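# Stow an unpowered limp robot arm in a floor case

## Task

A small robot arm sits on the desk without power, so its joints give way when pushed. Move it into the open case on the floor, deep enough that the case lid could close, and leave it settled and motionless. Letting it drop more than a few centimetres may count as failure. When finished, release it and back the robot away. The robot itself must not tip over or be left leaning, or the task fails.

## Robot and tools

Robot: TidyBot++, a wheeled base (0.54 m long, 0.50 m wide, 0.38 m tall) with a single seven-joint arm and a two-finger gripper mounted on top. The shoulder sits 0.12 m ahead of the base centre at 0.68 m height. Segments: upper arm 0.42 m, forearm 0.31 m, hand 0.31 m to the reported hand point. At the start the arm is folded, hand pointing down, sticking out up to 0.08 m past the base front. Cameras: base_camera (on the base, front) and wrist_camera (looks along the hand).

Frames: base frame has its origin on the floor below the base centre, x ahead, y to the left, z up, metres. hand_pose is reported in this frame as x, y, z, qw, qx, qy, qz; it marks the midpoint between the finger pads, its z axis runs along the fingers and its y axis is the closing direction. The odometry frame is the base frame as it stood when the scene began; base_odometry counts wheel turns only (slip reads as travel), heading in rad, left positive, -3.142 to 3.142. base_tilt gives forward and right lean in degrees.

Tool move: one action per call. Keys:
- base: object of relative offsets from where the base is now, along its current axes: translate_m (forward +, -2 to 2 m), strafe_m (left +, -2 to 2 m), rotate_rad (counter-clockwise from above +, -6.3 to 6.3 rad). Not an absolute pose.
- joints: object of absolute angle targets by name: joint_1_rad (free rotation; + is clockwise from above, opposite to base heading), joint_2_rad shoulder (-2.249 to 2.249, 0 upright, + leans forward), joint_3_rad (free), joint_4_rad elbow (-2.579 to 2.579, 0 straight, negative bends forward when joint_3 is 3.14), joint_5_rad (free), joint_6_rad wrist (-2.099 to 2.099), joint_7_rad (free; hand down, + turns counter-clockwise from above), gripper_pos 0 open to 1 closed (pad gap about 85 x (1 - value) mm). Free joints take the short way round; send steps under half a turn. Done tolerance ±0.039 rad for joints 1-4, ±0.095 for 5-7, ±0.03 for the gripper.
- target: one list of seven numbers, an absolute hand pose in the base frame: [x, y, z, qw, qx, qy, qz], metres. Alongside target, joints may only carry gripper_pos.
- speeds: per-action caps, keys translate_m / strafe_m (0.05 to 0.5 m/s) and rotate_rad (0.1 to 1.57 rad/s). When translating and strafing together, give the speed under one key only.
- cameras: list from base_camera, wrist_camera, all; [] for none. blocking: true (default) returns when everything has settled; false returns within roughly 0.5 s while motion continues.
A call with no action just reports state and images. Unknown keys make a call invalid; out-of-range numbers get it refused, and a refusal or an unrequested stop cancels the rest of that reply's move/wait/finished_scene calls. Actions are capped at 15 s; base moves time out after 14 s.

Other tools: wait(seconds 0 to 10, cameras); stop(cameras) brakes all your motions; zoom_image(camera, region [x0, y0, x1, y1] pixels from top-left, max 504 x 504); read_manual(section "licences") only gives licence text; finished_scene(scene) ends the scene and cannot be undone.

Reading results: "move" says done or the worst status. base_status, joint_status, hand_status: done, moving, off_target (rested away from target, may still push), stopped, not_followed (a check withheld the targets; they may be retried until changed), contact_stop, time_out, torque_fault, limit_stop_at_motor_heat. "joint command not followed" with "cause:" means self-collision was predicted; "pose unreachable" means a target was withheld. hand_target is where the hand would be with all joints on target. motor_effort is percent of each motor's maximum (peak in brackets), noisy and offset. on_its_own lists things the robot did uncommanded. "ARM HIT" flags a hard hit of arm on base or itself. Motor temperatures line: one per arm joint; MOTOR HOT appears at 60 °C, an OVER-TEMPERATURE FAULT at 75 °C makes the arm sag for 30-60 s.

Practical behaviour: hand targets usually land within about 3 cm; correct by adding (wanted minus read) to the last target. To hold still, resend hand_target, not hand_pose. The controller does not avoid obstacles and keeps pushing into them. Held loads make the arm sag; do not command a joint to its current reading while holding something. When a carried object touches down, hand_pose stops descending and effort shifts only slightly. A hand pointing down reaches at most about 0.94 m height, only near the base. Closed fingertips reach about 20 mm beyond the hand point.

Avoid: dropping the limp arm from height, releasing it while it still swings, slams, squeezing it hard while it is still supported, big twisting or swinging loads, driving the base while the arm is caught on something high (tip-over risk), reaching far out from the folded pose over nearby furniture, and torque faults (joints 1-4 limit 104.5 N m, 5-7 limit 51.3 N m), which freeze the arm 10 s. Thinking time lets running moves continue. Finish with the gripper open and the robot clear and level.

Each tool is called after "Request:" as name(argument=value, ...), one argument or row to a line, values as JSON.

## Session

Request:
move(
)

Scene clock: 0.00 s.
Motor temperatures (°C): [38 43 42 41 40 46 43]
base_odometry: x=+0.000 y=+0.000 heading=+0.000
base_tilt: forward=+0.1 right=+0.3
base_status: not commanded
joint_positions: joint_1_rad=+0.038 joint_2_rad=-0.304 joint_3_rad=+3.110 joint_4_rad=-2.540 joint_5_rad=+0.025 joint_6_rad=-0.890 joint_7_rad=+1.616 gripper_pos=+0.000
joint_status: not commanded
motor_effort: joint_1_rad=+0 joint_2_rad=-2 joint_3_rad=+1 joint_4_rad=+13 joint_5_rad=+0 joint_6_rad=+0 joint_7_rad=+1
hand_pose: x=+0.2447 y=-0.0066 z=+0.5779 quat_wxyz=(+0.015, +1.000, +0.026, +0.007) (m; base frame)
hand_target: x=+0.2442 y=-0.0066 z=+0.5777 quat_wxyz=(+0.015, +1.000, +0.026, +0.007) (m; base frame)
hand_status: not commanded
pictures: base_camera, wrist_camera
Images, in order (width x height): base_camera 644x364, wrist_camera 644x476.

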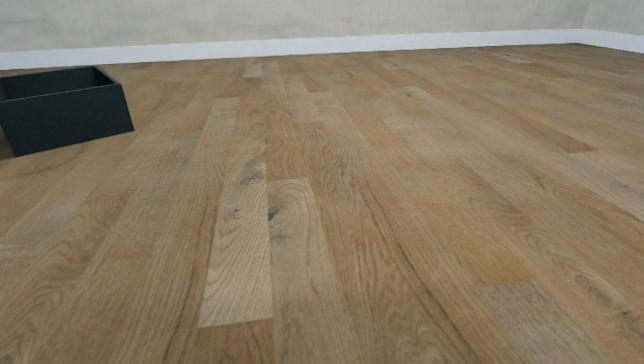

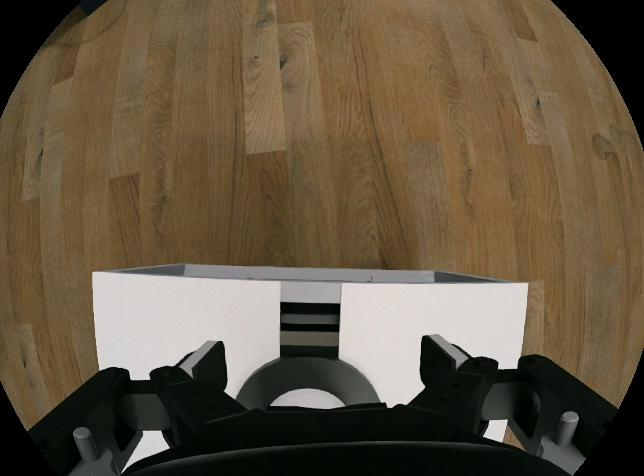

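Request:
move(
  base={"rotate_rad": 0.6},
)

Request:
move(
  base={"rotate_rad": 0.7},
  cameras=["base_camera"],
)

Request:
move(
  base={"rotate_rad": -2.1},
  cameras=["base_camera"],
)

Scene clock: 11.17 s.
Motor temperatures (°C): [38 43 42 40 40 46 43]
move: done
base_odometry: x=+0.000 y=+0.000 heading=+0.600
base_tilt: forward=+0.1 right=+0.2
base_status: done
joint_positions: joint_1_rad=+0.038 joint_2_rad=-0.304 joint_3_rad=+3.110 joint_4_rad=-2.540 joint_5_rad=+0.025 joint_6_rad=-0.890 joint_7_rad=+1.616 gripper_pos=+0.000
joint_status: not commanded
motor_effort: joint_1_rad=-1(1) joint_2_rad=-2(3) joint_3_rad=+0(1) joint_4_rad=+14(14) joint_5_rad=+0(1) joint_6_rad=+0(1) joint_7_rad=+1(2)
hand_pose: x=+0.2447 y=-0.0066 z=+0.5779 quat_wxyz=(+0.015, +1.000, +0.026, +0.007) (m; base frame)
hand_target: x=+0.2442 y=-0.0066 z=+0.5777 quat_wxyz=(+0.015, +1.000, +0.026, +0.007) (m; base frame)
hand_status: not commanded
pictures: base_camera, wrist_camera
Images, in order (width x height): base_camera 644x364, wrist_camera 644x476.

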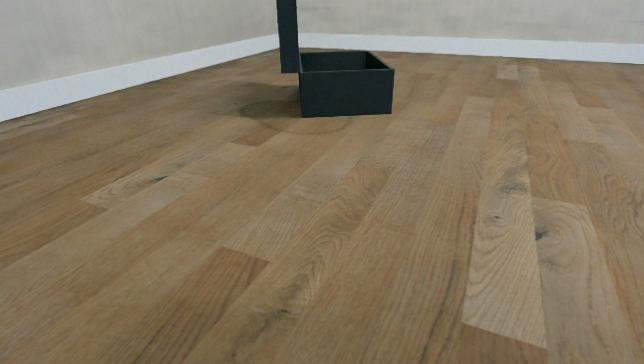

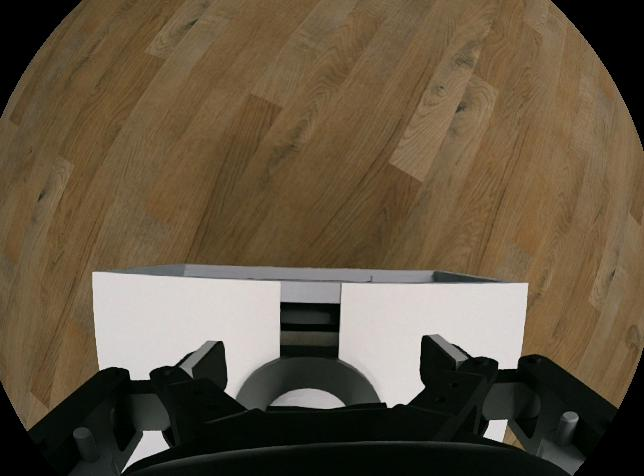

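Scene clock: 12.80 s.
Motor temperatures (°C): [38 43 42 40 40 46 43]
move: done
base_odometry: x=+0.000 y=+0.000 heading=+1.299
base_tilt: forward=+0.1 right=+0.2
base_status: done
joint_positions: joint_1_rad=+0.038 joint_2_rad=-0.304 joint_3_rad=+3.110 joint_4_rad=-2.540 joint_5_rad=+0.025 joint_6_rad=-0.890 joint_7_rad=+1.616 gripper_pos=+0.000
joint_status: not commanded
motor_effort: joint_1_rad=-1(1) joint_2_rad=-2(3) joint_3_rad=+0(1) joint_4_rad=+14(14) joint_5_rad=+0(1) joint_6_rad=+1(1) joint_7_rad=+2(2)
hand_pose: x=+0.2447 y=-0.0066 z=+0.5779 quat_wxyz=(+0.015, +1.000, +0.026, +0.007) (m; base frame)
hand_target: x=+0.2442 y=-0.0066 z=+0.5777 quat_wxyz=(+0.015, +1.000, +0.026, +0.007) (m; base frame)
hand_status: not commanded
pictures: base_camera
Images, in order (width x height): base_camera 644x364.

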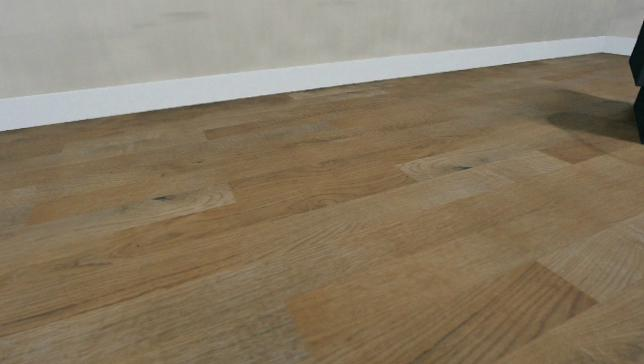

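Scene clock: 15.53 s.
Motor temperatures (°C): [38 43 42 40 40 46 43]
move: done
base_odometry: x=+0.000 y=+0.000 heading=-0.800
base_tilt: forward=+0.1 right=+0.3
base_status: done
joint_positions: joint_1_rad=+0.038 joint_2_rad=-0.304 joint_3_rad=+3.110 joint_4_rad=-2.540 joint_5_rad=+0.025 joint_6_rad=-0.890 joint_7_rad=+1.616 gripper_pos=+0.000
joint_status: not commanded
motor_effort: joint_1_rad=+0(1) joint_2_rad=-2(3) joint_3_rad=+0(1) joint_4_rad=+14(15) joint_5_rad=+0(1) joint_6_rad=+0(1) joint_7_rad=+1(2)
hand_pose: x=+0.2447 y=-0.0066 z=+0.5779 quat_wxyz=(+0.015, +1.000, +0.026, +0.007) (m; base frame)
hand_target: x=+0.2442 y=-0.0066 z=+0.5777 quat_wxyz=(+0.015, +1.000, +0.026, +0.007) (m; base frame)
hand_status: not commanded
pictures: base_camera
Images, in order (width x height): base_camera 644x364.

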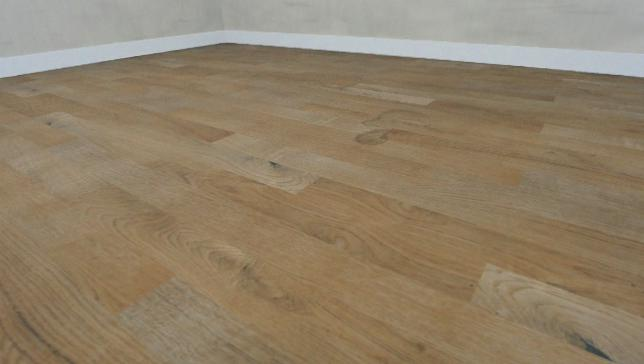

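Request:
move(
  base={"rotate_rad": -1.1},
  cameras=["base_camera"],
)

Request:
move(
  base={"rotate_rad": -1.0},
  cameras=["base_camera"],
)

Request:
move(
  base={"rotate_rad": -1.0},
  cameras=["base_camera"],
)

Scene clock: 22.27 s.
Motor temperatures (°C): [38 43 42 40 40 46 43]
move: done
base_odometry: x=+0.000 y=+0.000 heading=-1.900
base_tilt: forward=+0.1 right=+0.3
base_status: done
joint_positions: joint_1_rad=+0.038 joint_2_rad=-0.304 joint_3_rad=+3.110 joint_4_rad=-2.540 joint_5_rad=+0.025 joint_6_rad=-0.890 joint_7_rad=+1.616 gripper_pos=+0.000
joint_status: not commanded
motor_effort: joint_1_rad=+0(1) joint_2_rad=-2(3) joint_3_rad=-1(1) joint_4_rad=+14(15) joint_5_rad=+0(1) joint_6_rad=+0(1) joint_7_rad=+1(2)
hand_pose: x=+0.2447 y=-0.0066 z=+0.5779 quat_wxyz=(+0.015, +1.000, +0.026, +0.007) (m; base frame)
hand_target: x=+0.2442 y=-0.0066 z=+0.5777 quat_wxyz=(+0.015, +1.000, +0.026, +0.007) (m; base frame)
hand_status: not commanded
pictures: base_camera
Images, in order (width x height): base_camera 644x364.

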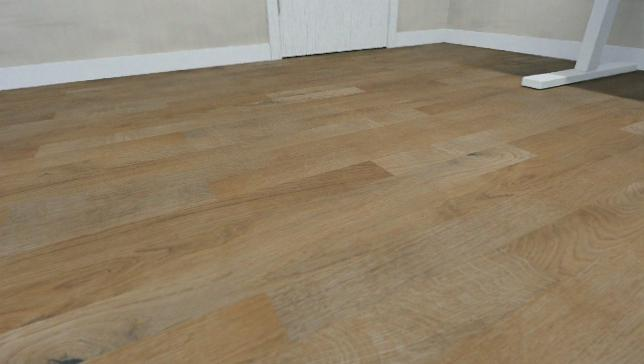

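Scene clock: 24.13 s.
Motor temperatures (°C): [38 43 42 40 40 46 43]
move: done
base_odometry: x=+0.000 y=+0.000 heading=-2.900
base_tilt: forward=+0.1 right=+0.2
base_status: done
joint_positions: joint_1_rad=+0.038 joint_2_rad=-0.304 joint_3_rad=+3.110 joint_4_rad=-2.540 joint_5_rad=+0.025 joint_6_rad=-0.890 joint_7_rad=+1.616 gripper_pos=+0.000
joint_status: not commanded
motor_effort: joint_1_rad=+0(1) joint_2_rad=-2(3) joint_3_rad=+0(1) joint_4_rad=+14(14) joint_5_rad=+0(1) joint_6_rad=+1(1) joint_7_rad=+0(2)
hand_pose: x=+0.2447 y=-0.0066 z=+0.5779 quat_wxyz=(+0.015, +1.000, +0.026, +0.007) (m; base frame)
hand_target: x=+0.2442 y=-0.0066 z=+0.5777 quat_wxyz=(+0.015, +1.000, +0.026, +0.007) (m; base frame)
hand_status: not commanded
pictures: base_camera
Images, in order (width x height): base_camera 644x364.

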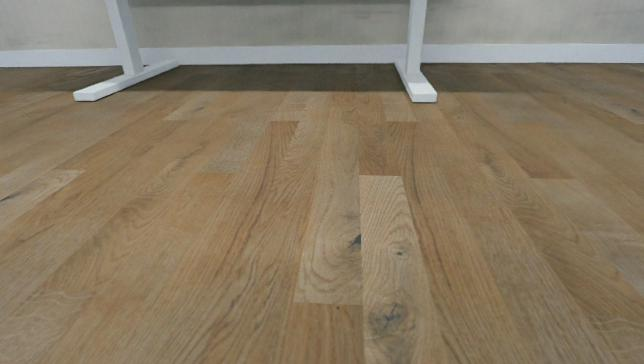

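Scene clock: 26.00 s.
Motor temperatures (°C): [38 43 42 40 40 46 43]
move: done
base_odometry: x=+0.000 y=+0.000 heading=+2.384
base_tilt: forward=+0.1 right=+0.3
base_status: done
joint_positions: joint_1_rad=+0.038 joint_2_rad=-0.304 joint_3_rad=+3.110 joint_4_rad=-2.540 joint_5_rad=+0.025 joint_6_rad=-0.890 joint_7_rad=+1.616 gripper_pos=+0.000
joint_status: not commanded
motor_effort: joint_1_rad=+0(1) joint_2_rad=-1(3) joint_3_rad=-1(1) joint_4_rad=+14(14) joint_5_rad=+0(1) joint_6_rad=+0(1) joint_7_rad=+1(2)
hand_pose: x=+0.2447 y=-0.0066 z=+0.5779 quat_wxyz=(+0.015, +1.000, +0.026, +0.007) (m; base frame)
hand_target: x=+0.2442 y=-0.0066 z=+0.5777 quat_wxyz=(+0.015, +1.000, +0.026, +0.007) (m; base frame)
hand_status: not commanded
pictures: base_camera
Images, in order (width x height): base_camera 644x364.

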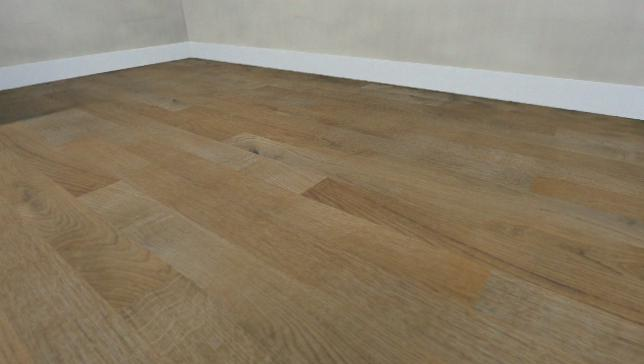

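Request:
move(
  base={"rotate_rad": 0.97},
  cameras=["base_camera"],
)

Request:
zoom_image(
  camera="base_camera",
  region=[0, 0, 504, 150],
)

Scene clock: 46.63 s.
Motor temperatures (°C): [38 42 41 39 39 46 43]
move: done
base_odometry: x=+0.000 y=+0.000 heading=-2.930
base_tilt: forward=+0.1 right=+0.3
base_status: done
joint_positions: joint_1_rad=+0.038 joint_2_rad=-0.304 joint_3_rad=+3.110 joint_4_rad=-2.540 joint_5_rad=+0.025 joint_6_rad=-0.890 joint_7_rad=+1.616 gripper_pos=+0.000
joint_status: not commanded
motor_effort: joint_1_rad=+0(1) joint_2_rad=-2(3) joint_3_rad=+0(1) joint_4_rad=+14(15) joint_5_rad=+0(1) joint_6_rad=+1(1) joint_7_rad=+1(1)
hand_pose: x=+0.2447 y=-0.0066 z=+0.5779 quat_wxyz=(+0.015, +1.000, +0.026, +0.007) (m; base frame)
hand_target: x=+0.2442 y=-0.0066 z=+0.5777 quat_wxyz=(+0.015, +1.000, +0.026, +0.007) (m; base frame)
hand_status: not commanded
pictures: base_camera
Images, in order (width x height): base_camera 644x364.

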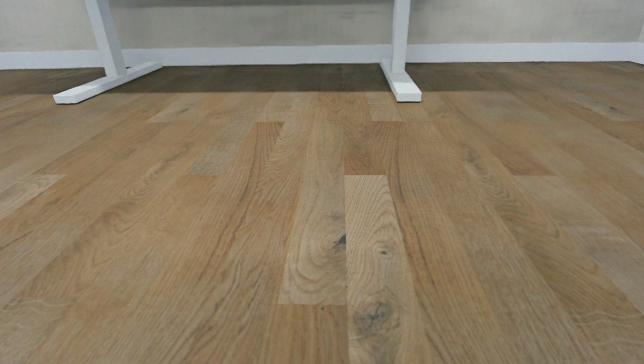

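Scaled by 1.000.

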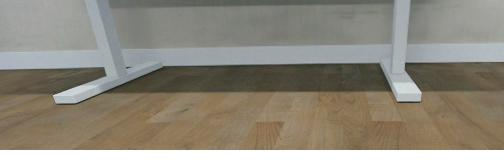

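Request:
move(
  joints={"joint_1_rad": 0.0, "joint_2_rad": 0.0, "joint_3_rad": 3.1416, "joint_4_rad": -1.2, "joint_5_rad": 0.0, "joint_6_rad": -0.9, "joint_7_rad": 1.5708},
  cameras=["wrist_camera"],
)

Scene clock: 64.37 s.
Motor temperatures (°C): [38 42 41 39 39 46 43]
move: done
base_odometry: x=+0.000 y=+0.000 heading=-2.930
base_tilt: forward=+0.1 right=+0.3
base_status: not commanded
joint_positions: joint_1_rad=+0.014 joint_2_rad=-0.010 joint_3_rad=+3.127 joint_4_rad=-1.214 joint_5_rad=+0.025 joint_6_rad=-0.890 joint_7_rad=+1.616 gripper_pos=+0.000
joint_status: all done
motor_effort: joint_1_rad=-1(2) joint_2_rad=-19(20) joint_3_rad=+0(2) joint_4_rad=+21(21) joint_5_rad=+0(1) joint_6_rad=+7(8) joint_7_rad=+1(2)
hand_pose: x=+0.6778 y=-0.0042 z=+1.0594 quat_wxyz=(+0.023, +0.866, +0.022, +0.499) (m; base frame)
hand_target: x=+0.6807 y=+0.0013 z=+1.0593 quat_wxyz=(+0.000, +0.867, +0.000, +0.498) (m; base frame)
hand_status: not commanded
pictures: wrist_camera
Images, in order (width x height): wrist_camera 644x476.

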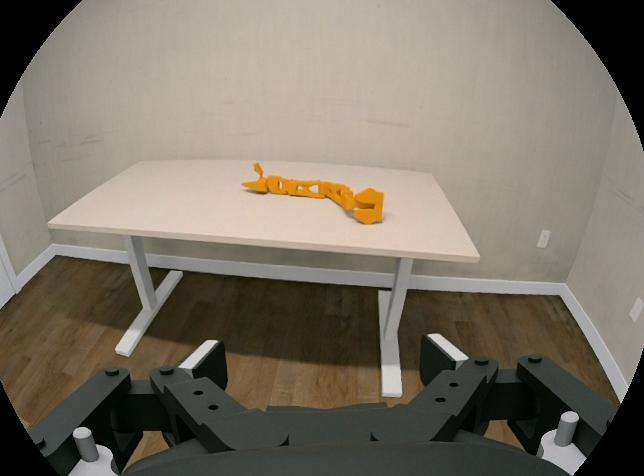

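Request:
zoom_image(
  camera="wrist_camera",
  region=[220, 145, 410, 245],
)

Scaled by 2.653.

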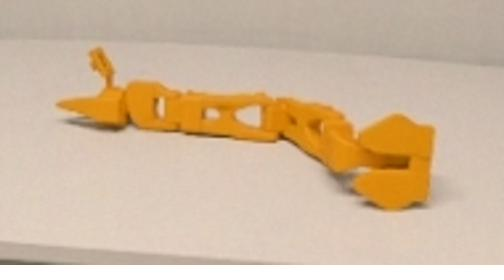

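Request:
move(
  base={"translate_m": 0.7, "strafe_m": 0.1},
)

Scene clock: 107.37 s.
Motor temperatures (°C): [37 42 41 38 39 46 42]
move: done
base_odometry: x=-0.663 y=-0.245 heading=-2.929
base_tilt: forward=+0.1 right=+0.2
base_status: done
joint_positions: joint_1_rad=+0.012 joint_2_rad=+0.009 joint_3_rad=+3.129 joint_4_rad=-1.213 joint_5_rad=+0.025 joint_6_rad=-0.890 joint_7_rad=+1.616 gripper_pos=+0.000
joint_status: not commanded
motor_effort: joint_1_rad=-1(1) joint_2_rad=-19(23) joint_3_rad=-2(2) joint_4_rad=+21(21) joint_5_rad=+0(0) joint_6_rad=+7(9) joint_7_rad=+1(2)
hand_pose: x=+0.6847 y=-0.0045 z=+1.0498 quat_wxyz=(+0.023, +0.870, +0.022, +0.492) (m; base frame)
hand_target: x=+0.6807 y=+0.0013 z=+1.0593 quat_wxyz=(+0.000, +0.867, +0.000, +0.498) (m; base frame)
hand_status: not commanded
pictures: base_camera, wrist_camera
Images, in order (width x height): base_camera 644x364, wrist_camera 644x476.

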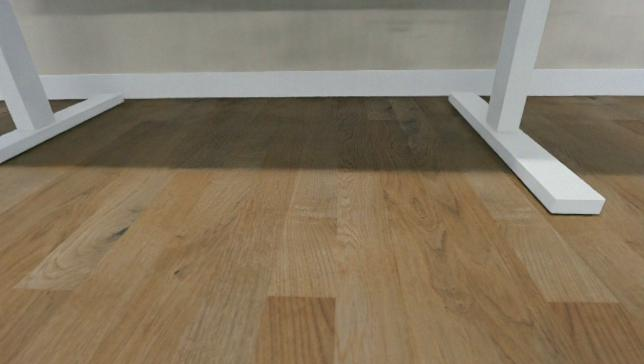

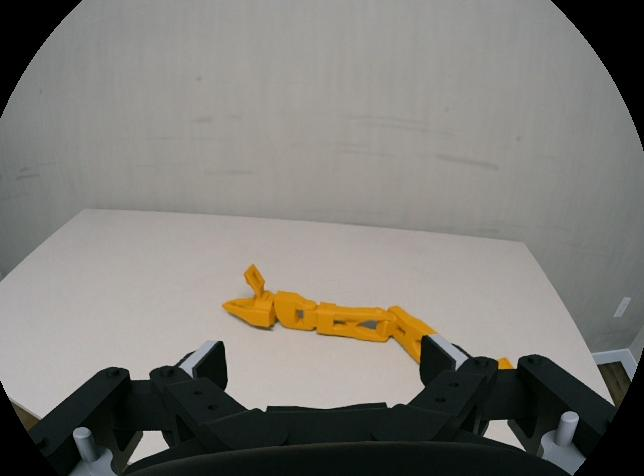

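Request:
move(
  joints={"joint_1_rad": 0.0, "joint_2_rad": 0.13, "joint_3_rad": 3.1416, "joint_4_rad": -0.95, "joint_5_rad": 0.0, "joint_6_rad": -1.85, "joint_7_rad": 1.5708},
  cameras=["wrist_camera"],
)

Scene clock: 124.40 s.
Motor temperatures (°C): [37 42 41 38 39 46 42]
move: done
base_odometry: x=-0.663 y=-0.245 heading=-2.929
base_tilt: forward=+0.1 right=+0.3
base_status: not commanded
joint_positions: joint_1_rad=+0.012 joint_2_rad=+0.124 joint_3_rad=+3.129 joint_4_rad=-0.967 joint_5_rad=+0.025 joint_6_rad=-1.808 joint_7_rad=+1.616 gripper_pos=+0.000
joint_status: all done
motor_effort: joint_1_rad=+0(1) joint_2_rad=-20(21) joint_3_rad=+0(1) joint_4_rad=+17(21) joint_5_rad=+0(1) joint_6_rad=+2(8) joint_7_rad=+1(3)
hand_pose: x=+0.5247 y=-0.0065 z=+0.9421 quat_wxyz=(+0.014, +0.992, +0.018, +0.121) (m; base frame)
hand_target: x=+0.5162 y=+0.0013 z=+0.9428 quat_wxyz=(+0.000, +0.994, +0.000, +0.106) (m; base frame)
hand_status: not commanded
pictures: wrist_camera
Images, in order (width x height): wrist_camera 644x476.

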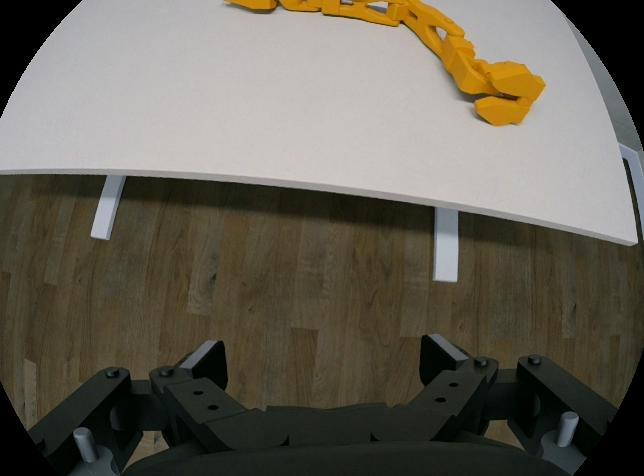

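Request:
move(
  base={"translate_m": 0.3},
  cameras=["wrist_camera", "base_camera"],
)

Scene clock: 149.00 s.
Motor temperatures (°C): [37 42 40 37 39 46 42]
move: done
base_odometry: x=-0.957 y=-0.309 heading=-2.928
base_tilt: forward=+0.1 right=+0.3
base_status: done
joint_positions: joint_1_rad=+0.012 joint_2_rad=+0.142 joint_3_rad=+3.129 joint_4_rad=-0.965 joint_5_rad=+0.025 joint_6_rad=-1.815 joint_7_rad=+1.616 gripper_pos=+0.000
joint_status: not commanded
motor_effort: joint_1_rad=+1(1) joint_2_rad=-21(24) joint_3_rad=-1(2) joint_4_rad=+17(17) joint_5_rad=+0(0) joint_6_rad=+2(3) joint_7_rad=+1(2)
hand_pose: x=+0.5274 y=-0.0065 z=+0.9350 quat_wxyz=(+0.013, +0.994, +0.018, +0.109) (m; base frame)
hand_target: x=+0.5162 y=+0.0013 z=+0.9428 quat_wxyz=(+0.000, +0.994, +0.000, +0.106) (m; base frame)
hand_status: not commanded
pictures: base_camera, wrist_camera
Images, in order (width x height): base_camera 644x364, wrist_camera 644x476.

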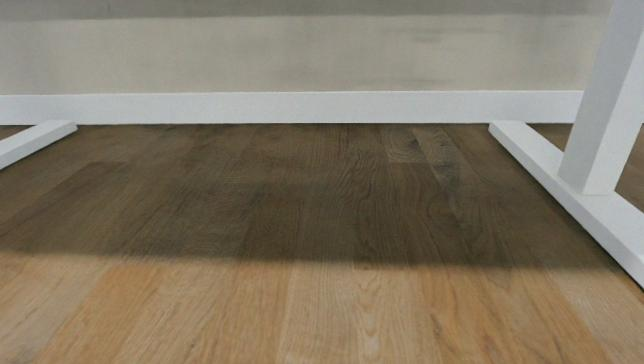

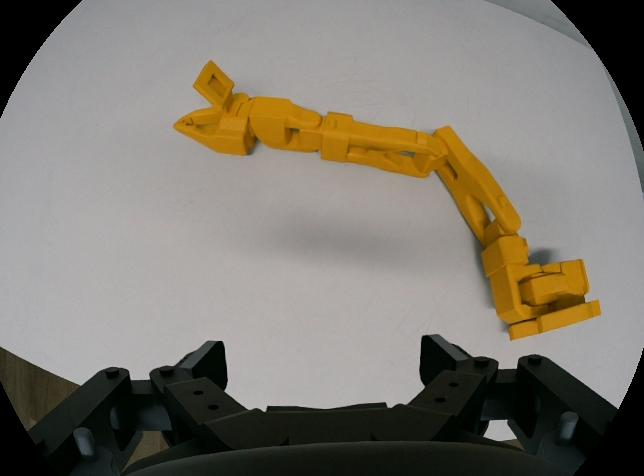

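Request:
move(
  base={"strafe_m": -0.1},
  cameras=["wrist_camera"],
)

Scene clock: 166.03 s.
Motor temperatures (°C): [37 42 40 37 39 46 42]
move: done
base_odometry: x=-0.978 y=-0.211 heading=-2.928
base_tilt: forward=+0.1 right=+0.3
base_status: done
joint_positions: joint_1_rad=+0.007 joint_2_rad=+0.142 joint_3_rad=+3.137 joint_4_rad=-0.965 joint_5_rad=+0.025 joint_6_rad=-1.815 joint_7_rad=+1.616 gripper_pos=+0.000
joint_status: not commanded
motor_effort: joint_1_rad=+0(2) joint_2_rad=-20(21) joint_3_rad=+0(2) joint_4_rad=+17(17) joint_5_rad=+0(1) joint_6_rad=+2(3) joint_7_rad=+1(2)
hand_pose: x=+0.5275 y=-0.0074 z=+0.9351 quat_wxyz=(+0.014, +0.994, +0.017, +0.109) (m; base frame)
hand_target: x=+0.5162 y=+0.0013 z=+0.9428 quat_wxyz=(+0.000, +0.994, +0.000, +0.106) (m; base frame)
hand_status: not commanded
pictures: wrist_camera
Images, in order (width x height): wrist_camera 644x476.

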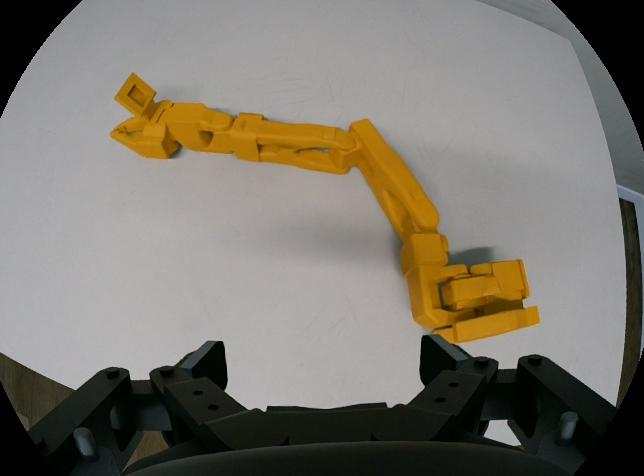

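Request:
move(
  joints={"joint_1_rad": 0.0, "joint_2_rad": 0.155, "joint_3_rad": 3.1416, "joint_4_rad": -1.36, "joint_5_rad": -0.05, "joint_6_rad": -1.64, "joint_7_rad": 1.50},
  cameras=["wrist_camera"],
)

Scene clock: 177.43 s.
Motor temperatures (°C): [37 42 40 37 39 46 42]
move: done
base_odometry: x=-0.978 y=-0.211 heading=-2.928
base_tilt: forward=+0.1 right=+0.3
base_status: not commanded
joint_positions: joint_1_rad=+0.007 joint_2_rad=+0.154 joint_3_rad=+3.137 joint_4_rad=-1.335 joint_5_rad=+0.015 joint_6_rad=-1.681 joint_7_rad=+1.589 gripper_pos=+0.000
joint_status: all done
motor_effort: joint_1_rad=+0(2) joint_2_rad=-22(24) joint_3_rad=+0(2) joint_4_rad=+17(18) joint_5_rad=+0(1) joint_6_rad=+0(3) joint_7_rad=+0(2)
hand_pose: x=+0.4881 y=-0.0045 z=+0.8122 quat_wxyz=(+0.007, +1.000, +0.007, -0.014) (m; base frame)
hand_target: x=+0.4936 y=+0.0169 z=+0.8042 quat_wxyz=(-0.025, +0.999, -0.034, -0.008) (m; base frame)
hand_status: not commanded
pictures: wrist_camera
Images, in order (width x height): wrist_camera 644x476.

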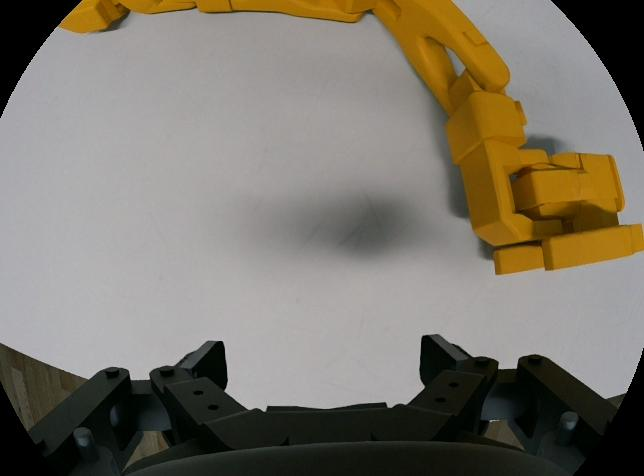

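Request:
move(
  base={"strafe_m": -0.1},
  cameras=["wrist_camera"],
)

Scene clock: 200.93 s.
Motor temperatures (°C): [37 42 40 37 39 46 42]
move: done
base_odometry: x=-1.000 y=-0.113 heading=-2.928
base_tilt: forward=+0.1 right=+0.3
base_status: done
joint_positions: joint_1_rad=+0.005 joint_2_rad=+0.154 joint_3_rad=+3.140 joint_4_rad=-1.335 joint_5_rad=+0.014 joint_6_rad=-1.679 joint_7_rad=+1.588 gripper_pos=+0.000
joint_status: not commanded
motor_effort: joint_1_rad=-1(2) joint_2_rad=-21(23) joint_3_rad=-1(2) joint_4_rad=+17(18) joint_5_rad=+0(1) joint_6_rad=+0(1) joint_7_rad=+1(2)
hand_pose: x=+0.4887 y=-0.0044 z=+0.8121 quat_wxyz=(+0.007, +1.000, +0.006, -0.013) (m; base frame)
hand_target: x=+0.4936 y=+0.0169 z=+0.8042 quat_wxyz=(-0.025, +0.999, -0.034, -0.008) (m; base frame)
hand_status: not commanded
pictures: wrist_camera
Images, in order (width x height): wrist_camera 644x476.

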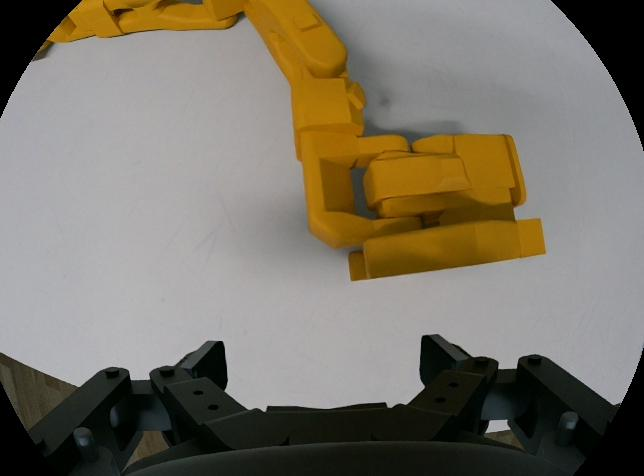

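Request:
zoom_image(
  camera="wrist_camera",
  region=[160, 320, 480, 476],
)

Request:
zoom_image(
  camera="wrist_camera",
  region=[230, 0, 560, 300],
)

Scaled by 1.575.

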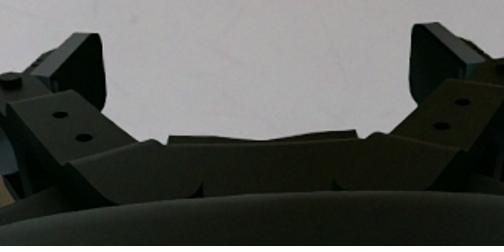

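Scaled by 1.527.

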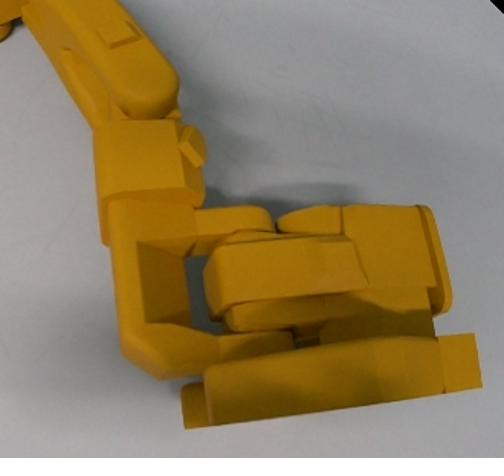

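Request:
move(
  target=[0.489, 0.0, 0.785, 0.0, 1.0, 0.0, 0.0],
  joints={"gripper_pos": 1.0},
  cameras=["wrist_camera"],
)

Scene clock: 259.43 s.
Motor temperatures (°C): [37 42 40 36 39 46 43]
move: off_target
base_odometry: x=-1.000 y=-0.113 heading=-2.928
base_tilt: forward=+0.1 right=+0.3
base_status: not commanded
joint_positions: joint_1_rad=-0.005 joint_2_rad=+0.151 joint_3_rad=+3.154 joint_4_rad=-1.425 joint_5_rad=+0.014 joint_6_rad=-1.603 joint_7_rad=+1.588 gripper_pos=+0.999
joint_status: all done
motor_effort: joint_1_rad=+0(1) joint_2_rad=-22(23) joint_3_rad=+0(1) joint_4_rad=+17(18) joint_5_rad=+0(0) joint_6_rad=+0(1) joint_7_rad=+1(2)
hand_pose: x=+0.4852 y=-0.0055 z=+0.7851 quat_wxyz=(+0.008, +1.000, +0.005, -0.019) (m; base frame)
hand_target: x=+0.4890 y=+0.0000 z=+0.7850 quat_wxyz=(+0.000, +1.000, +0.000, +0.000) (m; base frame)
hand_status: off_target (0.007 m and 2.4 deg from the pose sent, 0.027 m and 1.8 deg at the start)
pictures: wrist_camera
Images, in order (width x height): wrist_camera 644x476.

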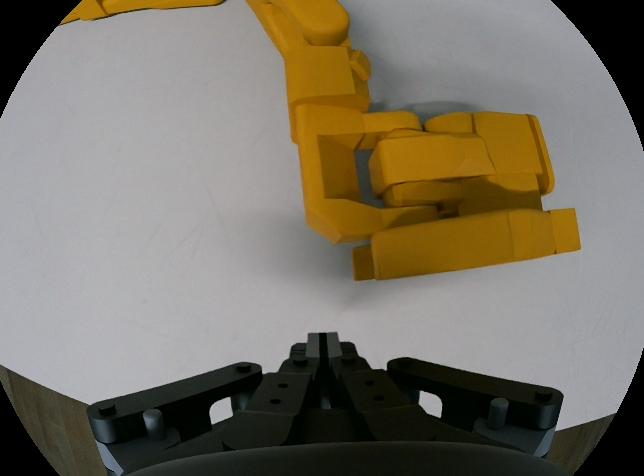

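Request:
move(
  target=[0.489, 0.0, 0.765, 0.0, 1.0, 0.0, 0.0],
  cameras=[],
)

Request:
move(
  target=[0.489, 0.0, 0.75, 0.0, 1.0, 0.0, 0.0],
  cameras=["wrist_camera"],
)

Scene clock: 267.10 s.
Motor temperatures (°C): [37 42 40 36 39 46 43]
move: off_target
base_odometry: x=-1.000 y=-0.113 heading=-2.928
base_tilt: forward=+0.1 right=+0.3
base_status: not commanded
joint_positions: joint_1_rad=-0.005 joint_2_rad=+0.150 joint_3_rad=+3.154 joint_4_rad=-1.487 joint_5_rad=+0.014 joint_6_rad=-1.539 joint_7_rad=+1.588 gripper_pos=+0.999
joint_status: not commanded
motor_effort: joint_1_rad=+0(1) joint_2_rad=-22(23) joint_3_rad=+0(1) joint_4_rad=+17(18) joint_5_rad=+0(0) joint_6_rad=+0(1) joint_7_rad=+1(2)
hand_pose: x=+0.4851 y=-0.0055 z=+0.7659 quat_wxyz=(+0.008, +1.000, +0.005, -0.017) (m; base frame)
hand_target: x=+0.4890 y=+0.0000 z=+0.7650 quat_wxyz=(+0.000, +1.000, +0.000, +0.000) (m; base frame)
hand_status: off_target (0.007 m and 2.2 deg from the pose sent, 0.021 m and 2.4 deg at the start)
pictures: none
No camera images: "cameras" was empty.

Scene clock: 267.80 s.
Motor temperatures (°C): [37 42 40 36 39 46 43]
move: done
base_odometry: x=-1.000 y=-0.113 heading=-2.928
base_tilt: forward=+0.1 right=+0.3
base_status: not commanded
joint_positions: joint_1_rad=-0.005 joint_2_rad=+0.150 joint_3_rad=+3.154 joint_4_rad=-1.531 joint_5_rad=+0.014 joint_6_rad=-1.490 joint_7_rad=+1.588 gripper_pos=+0.999
joint_status: not commanded
motor_effort: joint_1_rad=+0(1) joint_2_rad=-21(22) joint_3_rad=-1(2) joint_4_rad=+17(18) joint_5_rad=+0(0) joint_6_rad=+1(1) joint_7_rad=+1(2)
hand_pose: x=+0.4854 y=-0.0055 z=+0.7521 quat_wxyz=(+0.008, +1.000, +0.006, -0.015) (m; base frame)
hand_target: x=+0.4890 y=+0.0000 z=+0.7500 quat_wxyz=(+0.000, +1.000, +0.000, +0.000) (m; base frame)
hand_status: done (0.007 m and 2.0 deg from the pose sent, 0.017 m and 2.2 deg at the start)
pictures: wrist_camera
Images, in order (width x height): wrist_camera 644x476.

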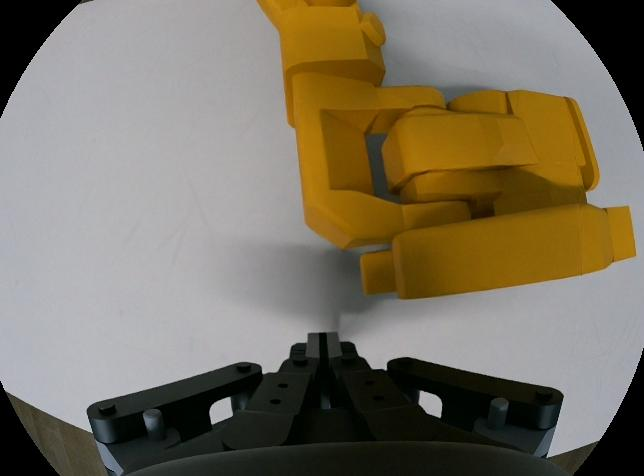

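Request:
move(
  target=[0.492, 0.0, 0.735, 0.0, 1.0, 0.0, 0.0],
  cameras=[],
)

Request:
move(
  target=[0.492, 0.0, 0.72, 0.0, 1.0, 0.0, 0.0],
  cameras=["wrist_camera"],
)

Scene clock: 273.87 s.
Motor temperatures (°C): [37 42 40 36 39 46 42]
move: done
base_odometry: x=-1.000 y=-0.113 heading=-2.928
base_tilt: forward=+0.1 right=+0.3
base_status: not commanded
joint_positions: joint_1_rad=-0.005 joint_2_rad=+0.152 joint_3_rad=+3.154 joint_4_rad=-1.564 joint_5_rad=+0.014 joint_6_rad=-1.442 joint_7_rad=+1.588 gripper_pos=+0.999
joint_status: not commanded
motor_effort: joint_1_rad=+0(1) joint_2_rad=-21(22) joint_3_rad=-1(1) joint_4_rad=+17(18) joint_5_rad=+0(0) joint_6_rad=+0(1) joint_7_rad=+2(2)
hand_pose: x=+0.4887 y=-0.0056 z=+0.7410 quat_wxyz=(+0.008, +1.000, +0.006, -0.008) (m; base frame)
hand_target: x=+0.4920 y=+0.0000 z=+0.7350 quat_wxyz=(+0.000, +1.000, +0.000, +0.000) (m; base frame)
hand_status: done (0.009 m and 1.5 deg from the pose sent, 0.019 m and 2.0 deg at the start)
pictures: none
No camera images: "cameras" was empty.

Scene clock: 274.57 s.
Motor temperatures (°C): [37 42 40 36 39 46 42]
move: off_target
base_odometry: x=-1.000 y=-0.113 heading=-2.928
base_tilt: forward=+0.1 right=+0.3
base_status: not commanded
joint_positions: joint_1_rad=-0.005 joint_2_rad=+0.149 joint_3_rad=+3.154 joint_4_rad=-1.595 joint_5_rad=+0.014 joint_6_rad=-1.401 joint_7_rad=+1.588 gripper_pos=+0.999
joint_status: not commanded
motor_effort: joint_1_rad=+0(1) joint_2_rad=-20(22) joint_3_rad=-1(1) joint_4_rad=+16(17) joint_5_rad=+0(0) joint_6_rad=+1(1) joint_7_rad=+1(2)
hand_pose: x=+0.4903 y=-0.0056 z=+0.7325 quat_wxyz=(+0.008, +1.000, +0.006, -0.002) (m; base frame)
hand_target: x=+0.4920 y=+0.0000 z=+0.7200 quat_wxyz=(+0.000, +1.000, +0.000, +0.000) (m; base frame)
hand_status: off_target (0.014 m and 1.2 deg from the pose sent, 0.022 m and 1.5 deg at the start)
pictures: wrist_camera
Images, in order (width x height): wrist_camera 644x476.

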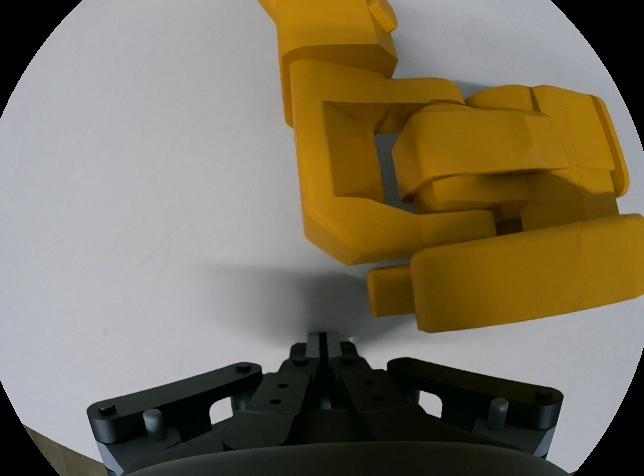

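Request:
move(
  target=[0.492, 0.0, 0.71, 0.0, 1.0, 0.0, 0.0],
  cameras=[],
)

Request:
move(
  target=[0.492, 0.0, 0.70, 0.0, 1.0, 0.0, 0.0],
  cameras=["wrist_camera"],
)

Scene clock: 286.77 s.
Motor temperatures (°C): [37 42 40 36 38 46 42]
move: off_target
base_odometry: x=-1.000 y=-0.113 heading=-2.928
base_tilt: forward=+0.1 right=+0.3
base_status: not commanded
joint_positions: joint_1_rad=-0.005 joint_2_rad=+0.139 joint_3_rad=+3.154 joint_4_rad=-1.608 joint_5_rad=+0.014 joint_6_rad=-1.384 joint_7_rad=+1.588 gripper_pos=+0.999
joint_status: not commanded
motor_effort: joint_1_rad=+0(1) joint_2_rad=-14(18) joint_3_rad=+1(1) joint_4_rad=+13(15) joint_5_rad=+0(0) joint_6_rad=+3(4) joint_7_rad=+1(2)
hand_pose: x=+0.4901 y=-0.0056 z=+0.7322 quat_wxyz=(+0.008, +1.000, +0.006, +0.005) (m; base frame)
hand_target: x=+0.4920 y=+0.0000 z=+0.7100 quat_wxyz=(+0.000, +1.000, +0.000, +0.000) (m; base frame)
hand_status: off_target (0.023 m and 1.3 deg from the pose sent, 0.023 m and 1.2 deg at the start)
pictures: none
No camera images: "cameras" was empty.

Scene clock: 287.37 s.
Motor temperatures (°C): [37 42 40 36 38 46 42]
move: off_target
base_odometry: x=-1.000 y=-0.113 heading=-2.928
base_tilt: forward=+0.1 right=+0.3
base_status: not commanded
joint_positions: joint_1_rad=-0.005 joint_2_rad=+0.126 joint_3_rad=+3.154 joint_4_rad=-1.624 joint_5_rad=+0.014 joint_6_rad=-1.364 joint_7_rad=+1.588 gripper_pos=+0.999
joint_status: not commanded
motor_effort: joint_1_rad=+0(1) joint_2_rad=-11(14) joint_3_rad=+0(1) joint_4_rad=+12(13) joint_5_rad=+0(0) joint_6_rad=+4(5) joint_7_rad=+1(1)
hand_pose: x=+0.4899 y=-0.0056 z=+0.7320 quat_wxyz=(+0.008, +1.000, +0.006, +0.014) (m; base frame)
hand_target: x=+0.4920 y=+0.0000 z=+0.7000 quat_wxyz=(+0.000, +1.000, +0.000, +0.000) (m; base frame)
hand_status: off_target (0.033 m and 1.9 deg from the pose sent, 0.033 m and 1.3 deg at the start)
pictures: wrist_camera
Images, in order (width x height): wrist_camera 644x476.

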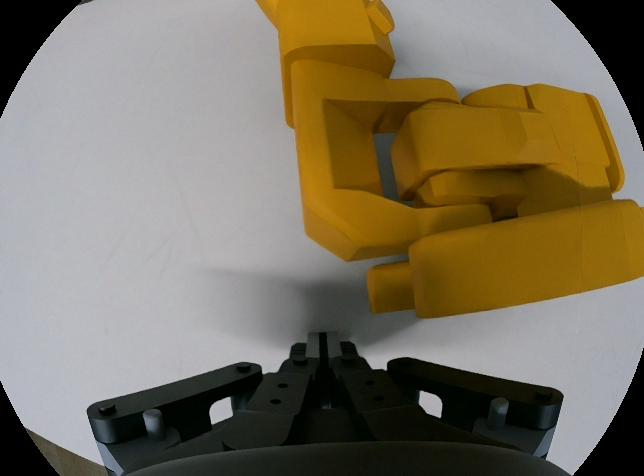

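Request:
move(
  target=[0.48, 0.0, 0.90, 0.0, 1.0, 0.0, 0.0],
  cameras=[],
)

Request:
move(
  base={"strafe_m": 0.15},
  cameras=[],
)

Request:
move(
  base={"translate_m": 0.1},
  cameras=["base_camera", "wrist_camera"],
)

Scene clock: 338.77 s.
Motor temperatures (°C): [37 42 39 35 38 46 42]
move: off_target
base_odometry: x=-1.000 y=-0.113 heading=-2.928
base_tilt: forward=+0.1 right=+0.3
base_status: not commanded
joint_positions: joint_1_rad=-0.008 joint_2_rad=+0.176 joint_3_rad=+3.161 joint_4_rad=-1.053 joint_5_rad=+0.014 joint_6_rad=-1.899 joint_7_rad=+1.588 gripper_pos=+0.999
joint_status: not commanded
motor_effort: joint_1_rad=+0(1) joint_2_rad=-21(26) joint_3_rad=+0(1) joint_4_rad=+16(20) joint_5_rad=+0(1) joint_6_rad=+1(5) joint_7_rad=+1(2)
hand_pose: x=+0.4932 y=-0.0062 z=+0.8903 quat_wxyz=(+0.008, +1.000, +0.001, +0.007) (m; base frame)
hand_target: x=+0.4800 y=+0.0000 z=+0.9000 quat_wxyz=(+0.000, +1.000, +0.000, +0.000) (m; base frame)
hand_status: off_target (0.018 m and 1.2 deg from the pose sent, 0.168 m and 1.9 deg at the start)
pictures: none
No camera images: "cameras" was empty.

Scene clock: 340.23 s.
Motor temperatures (°C): [37 42 39 35 38 46 42]
move: done
base_odometry: x=-0.968 y=-0.260 heading=-2.927
base_tilt: forward=+0.1 right=+0.3
base_status: done
joint_positions: joint_1_rad=-0.020 joint_2_rad=+0.176 joint_3_rad=+3.168 joint_4_rad=-1.053 joint_5_rad=+0.014 joint_6_rad=-1.904 joint_7_rad=+1.588 gripper_pos=+0.999
joint_status: not commanded
motor_effort: joint_1_rad=+0(3) joint_2_rad=-21(22) joint_3_rad=+0(2) joint_4_rad=+16(17) joint_5_rad=+0(1) joint_6_rad=+1(1) joint_7_rad=+1(2)
hand_pose: x=+0.4918 y=-0.0040 z=+0.8903 quat_wxyz=(+0.009, +1.000, +0.004, +0.005) (m; base frame)
hand_target: x=+0.4800 y=+0.0000 z=+0.9000 quat_wxyz=(+0.000, +1.000, +0.000, +0.000) (m; base frame)
hand_status: not commanded
pictures: none
No camera images: "cameras" was empty.

Scene clock: 341.50 s.
Motor temperatures (°C): [37 42 39 35 38 46 42]
move: done
base_odometry: x=-1.065 y=-0.281 heading=-2.926
base_tilt: forward=+0.1 right=+0.3
base_status: done
joint_positions: joint_1_rad=-0.020 joint_2_rad=+0.176 joint_3_rad=+3.168 joint_4_rad=-1.052 joint_5_rad=+0.014 joint_6_rad=-1.909 joint_7_rad=+1.588 gripper_pos=+0.999
joint_status: not commanded
motor_effort: joint_1_rad=-1(1) joint_2_rad=-22(24) joint_3_rad=-1(2) joint_4_rad=+16(17) joint_5_rad=+0(0) joint_6_rad=+0(2) joint_7_rad=+1(2)
hand_pose: x=+0.4906 y=-0.0040 z=+0.8902 quat_wxyz=(+0.009, +1.000, +0.004, +0.002) (m; base frame)
hand_target: x=+0.4800 y=+0.0000 z=+0.9000 quat_wxyz=(+0.000, +1.000, +0.000, +0.000) (m; base frame)
hand_status: not commanded
pictures: base_camera, wrist_camera
Images, in order (width x height): base_camera 644x364, wrist_camera 644x476.

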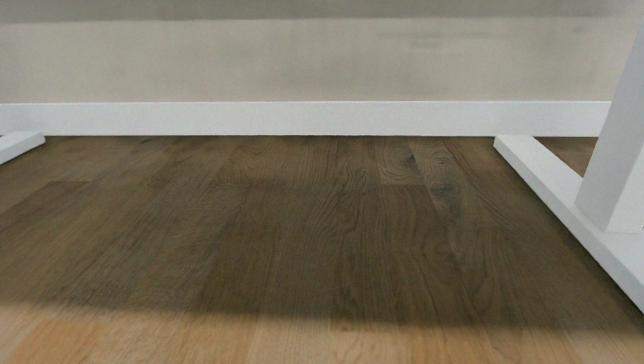

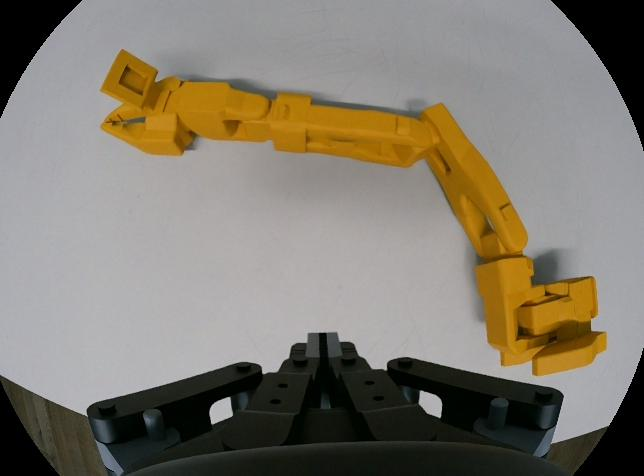

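Request:
move(
  base={"translate_m": 0.08},
  cameras=[],
)

Request:
move(
  target=[0.66, 0.19, 0.82, 0.0, 1.0, 0.0, 0.0],
  cameras=["wrist_camera"],
)

Scene clock: 369.60 s.
Motor temperatures (°C): [37 42 39 35 38 46 42]
move: done
base_odometry: x=-1.144 y=-0.298 heading=-2.926
base_tilt: forward=+0.1 right=+0.3
base_status: done
joint_positions: joint_1_rad=-0.020 joint_2_rad=+0.176 joint_3_rad=+3.168 joint_4_rad=-1.052 joint_5_rad=+0.014 joint_6_rad=-1.910 joint_7_rad=+1.588 gripper_pos=+0.999
joint_status: not commanded
motor_effort: joint_1_rad=+0(1) joint_2_rad=-21(25) joint_3_rad=+0(1) joint_4_rad=+16(17) joint_5_rad=+0(1) joint_6_rad=+0(2) joint_7_rad=+1(1)
hand_pose: x=+0.4901 y=-0.0040 z=+0.8906 quat_wxyz=(+0.009, +1.000, +0.003, +0.002) (m; base frame)
hand_target: x=+0.4800 y=+0.0000 z=+0.9000 quat_wxyz=(+0.000, +1.000, +0.000, +0.000) (m; base frame)
hand_status: not commanded
pictures: none
No camera images: "cameras" was empty.

Scene clock: 371.63 s.
Motor temperatures (°C): [37 42 39 35 38 46 42]
move: off_target
base_odometry: x=-1.144 y=-0.298 heading=-2.926
base_tilt: forward=+0.1 right=+0.2
base_status: not commanded
joint_positions: joint_1_rad=-0.334 joint_2_rad=+0.798 joint_3_rad=+3.180 joint_4_rad=-0.290 joint_5_rad=+0.014 joint_6_rad=-2.041 joint_7_rad=+1.335 gripper_pos=+0.999
joint_status: not commanded
motor_effort: joint_1_rad=-1(2) joint_2_rad=-40(42) joint_3_rad=-1(2) joint_4_rad=+15(17) joint_5_rad=+0(1) joint_6_rad=+1(2) joint_7_rad=+1(2)
hand_pose: x=+0.6752 y=+0.1776 z=+0.8103 quat_wxyz=(+0.017, +0.999, +0.033, +0.012) (m; base frame)
hand_target: x=+0.6600 y=+0.1900 z=+0.8200 quat_wxyz=(+0.000, +1.000, +0.000, +0.000) (m; base frame)
hand_status: off_target (0.022 m and 4.4 deg from the pose sent, 0.267 m and 1.1 deg at the start)
pictures: wrist_camera
Images, in order (width x height): wrist_camera 644x476.

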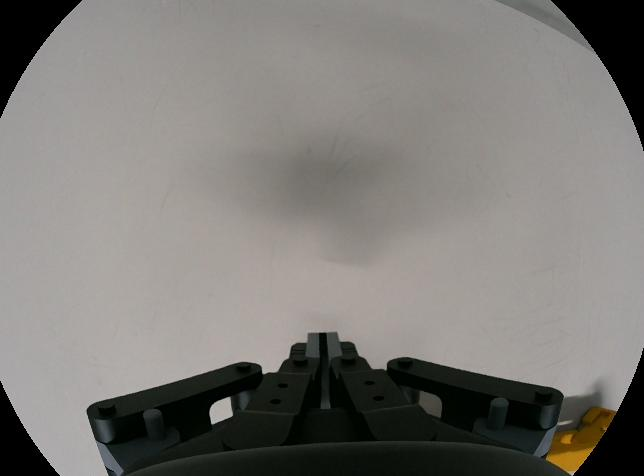

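Request:
move(
  base={"strafe_m": 0.15},
  target=[0.66, 0.05, 0.86, 0.0, 1.0, 0.0, 0.0],
  cameras=["wrist_camera"],
)

Scene clock: 383.07 s.
Motor temperatures (°C): [37 42 39 35 38 46 42]
move: off_target
base_odometry: x=-1.112 y=-0.445 heading=-2.926
base_tilt: forward=+0.1 right=+0.3
base_status: done
joint_positions: joint_1_rad=-0.105 joint_2_rad=+0.773 joint_3_rad=+3.182 joint_4_rad=-0.226 joint_5_rad=+0.014 joint_6_rad=-2.070 joint_7_rad=+1.406 gripper_pos=+0.999
joint_status: not commanded
motor_effort: joint_1_rad=+0(4) joint_2_rad=-39(41) joint_3_rad=-1(2) joint_4_rad=+15(16) joint_5_rad=+0(1) joint_6_rad=+1(2) joint_7_rad=+1(2)
hand_pose: x=+0.6982 y=+0.0465 z=+0.8426 quat_wxyz=(+0.015, +0.998, -0.047, +0.039) (m; base frame)
hand_target: x=+0.6836 y=+0.0520 z=+0.8609 quat_wxyz=(-0.003, +0.999, +0.000, +0.038) (m; base frame)
hand_status: off_target (0.042 m and 7.2 deg from the pose sent, 0.138 m and 4.4 deg at the start; a joint's target at an end of its range on 30 of 30 steps)
pictures: wrist_camera
Images, in order (width x height): wrist_camera 644x476.

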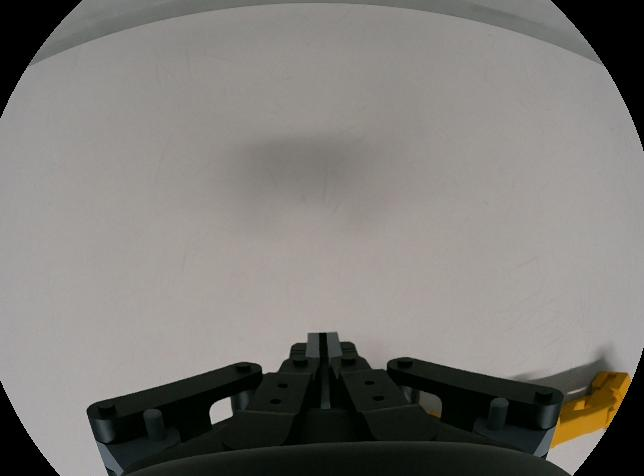

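Request:
move(
  target=[0.70, 0.05, 0.80, 0.0, 1.0, 0.0, 0.0],
  cameras=["wrist_camera"],
)

Scene clock: 389.73 s.
Motor temperatures (°C): [37 42 39 35 38 46 42]
move: off_target
base_odometry: x=-1.112 y=-0.445 heading=-2.926
base_tilt: forward=+0.1 right=+0.3
base_status: not commanded
joint_positions: joint_1_rad=-0.105 joint_2_rad=+0.798 joint_3_rad=+3.182 joint_4_rad=-0.328 joint_5_rad=+0.014 joint_6_rad=-2.039 joint_7_rad=+1.408 gripper_pos=+0.999
joint_status: not commanded
motor_effort: joint_1_rad=+0(1) joint_2_rad=-40(43) joint_3_rad=-1(2) joint_4_rad=+16(17) joint_5_rad=+0(0) joint_6_rad=+0(2) joint_7_rad=+1(2)
hand_pose: x=+0.6953 y=+0.0455 z=+0.7996 quat_wxyz=(+0.022, +0.999, -0.046, -0.009) (m; base frame)
hand_target: x=+0.7000 y=+0.0500 z=+0.8000 quat_wxyz=(+0.000, +1.000, +0.000, +0.000) (m; base frame)
hand_status: off_target (0.007 m and 5.9 deg from the pose sent, 0.043 m and 7.2 deg at the start)
pictures: wrist_camera
Images, in order (width x height): wrist_camera 644x476.

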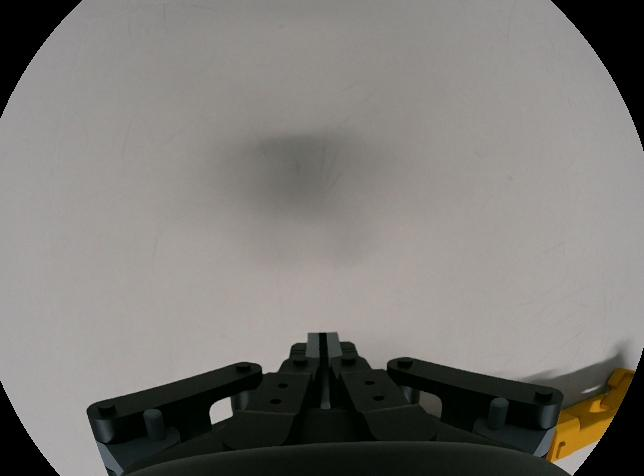

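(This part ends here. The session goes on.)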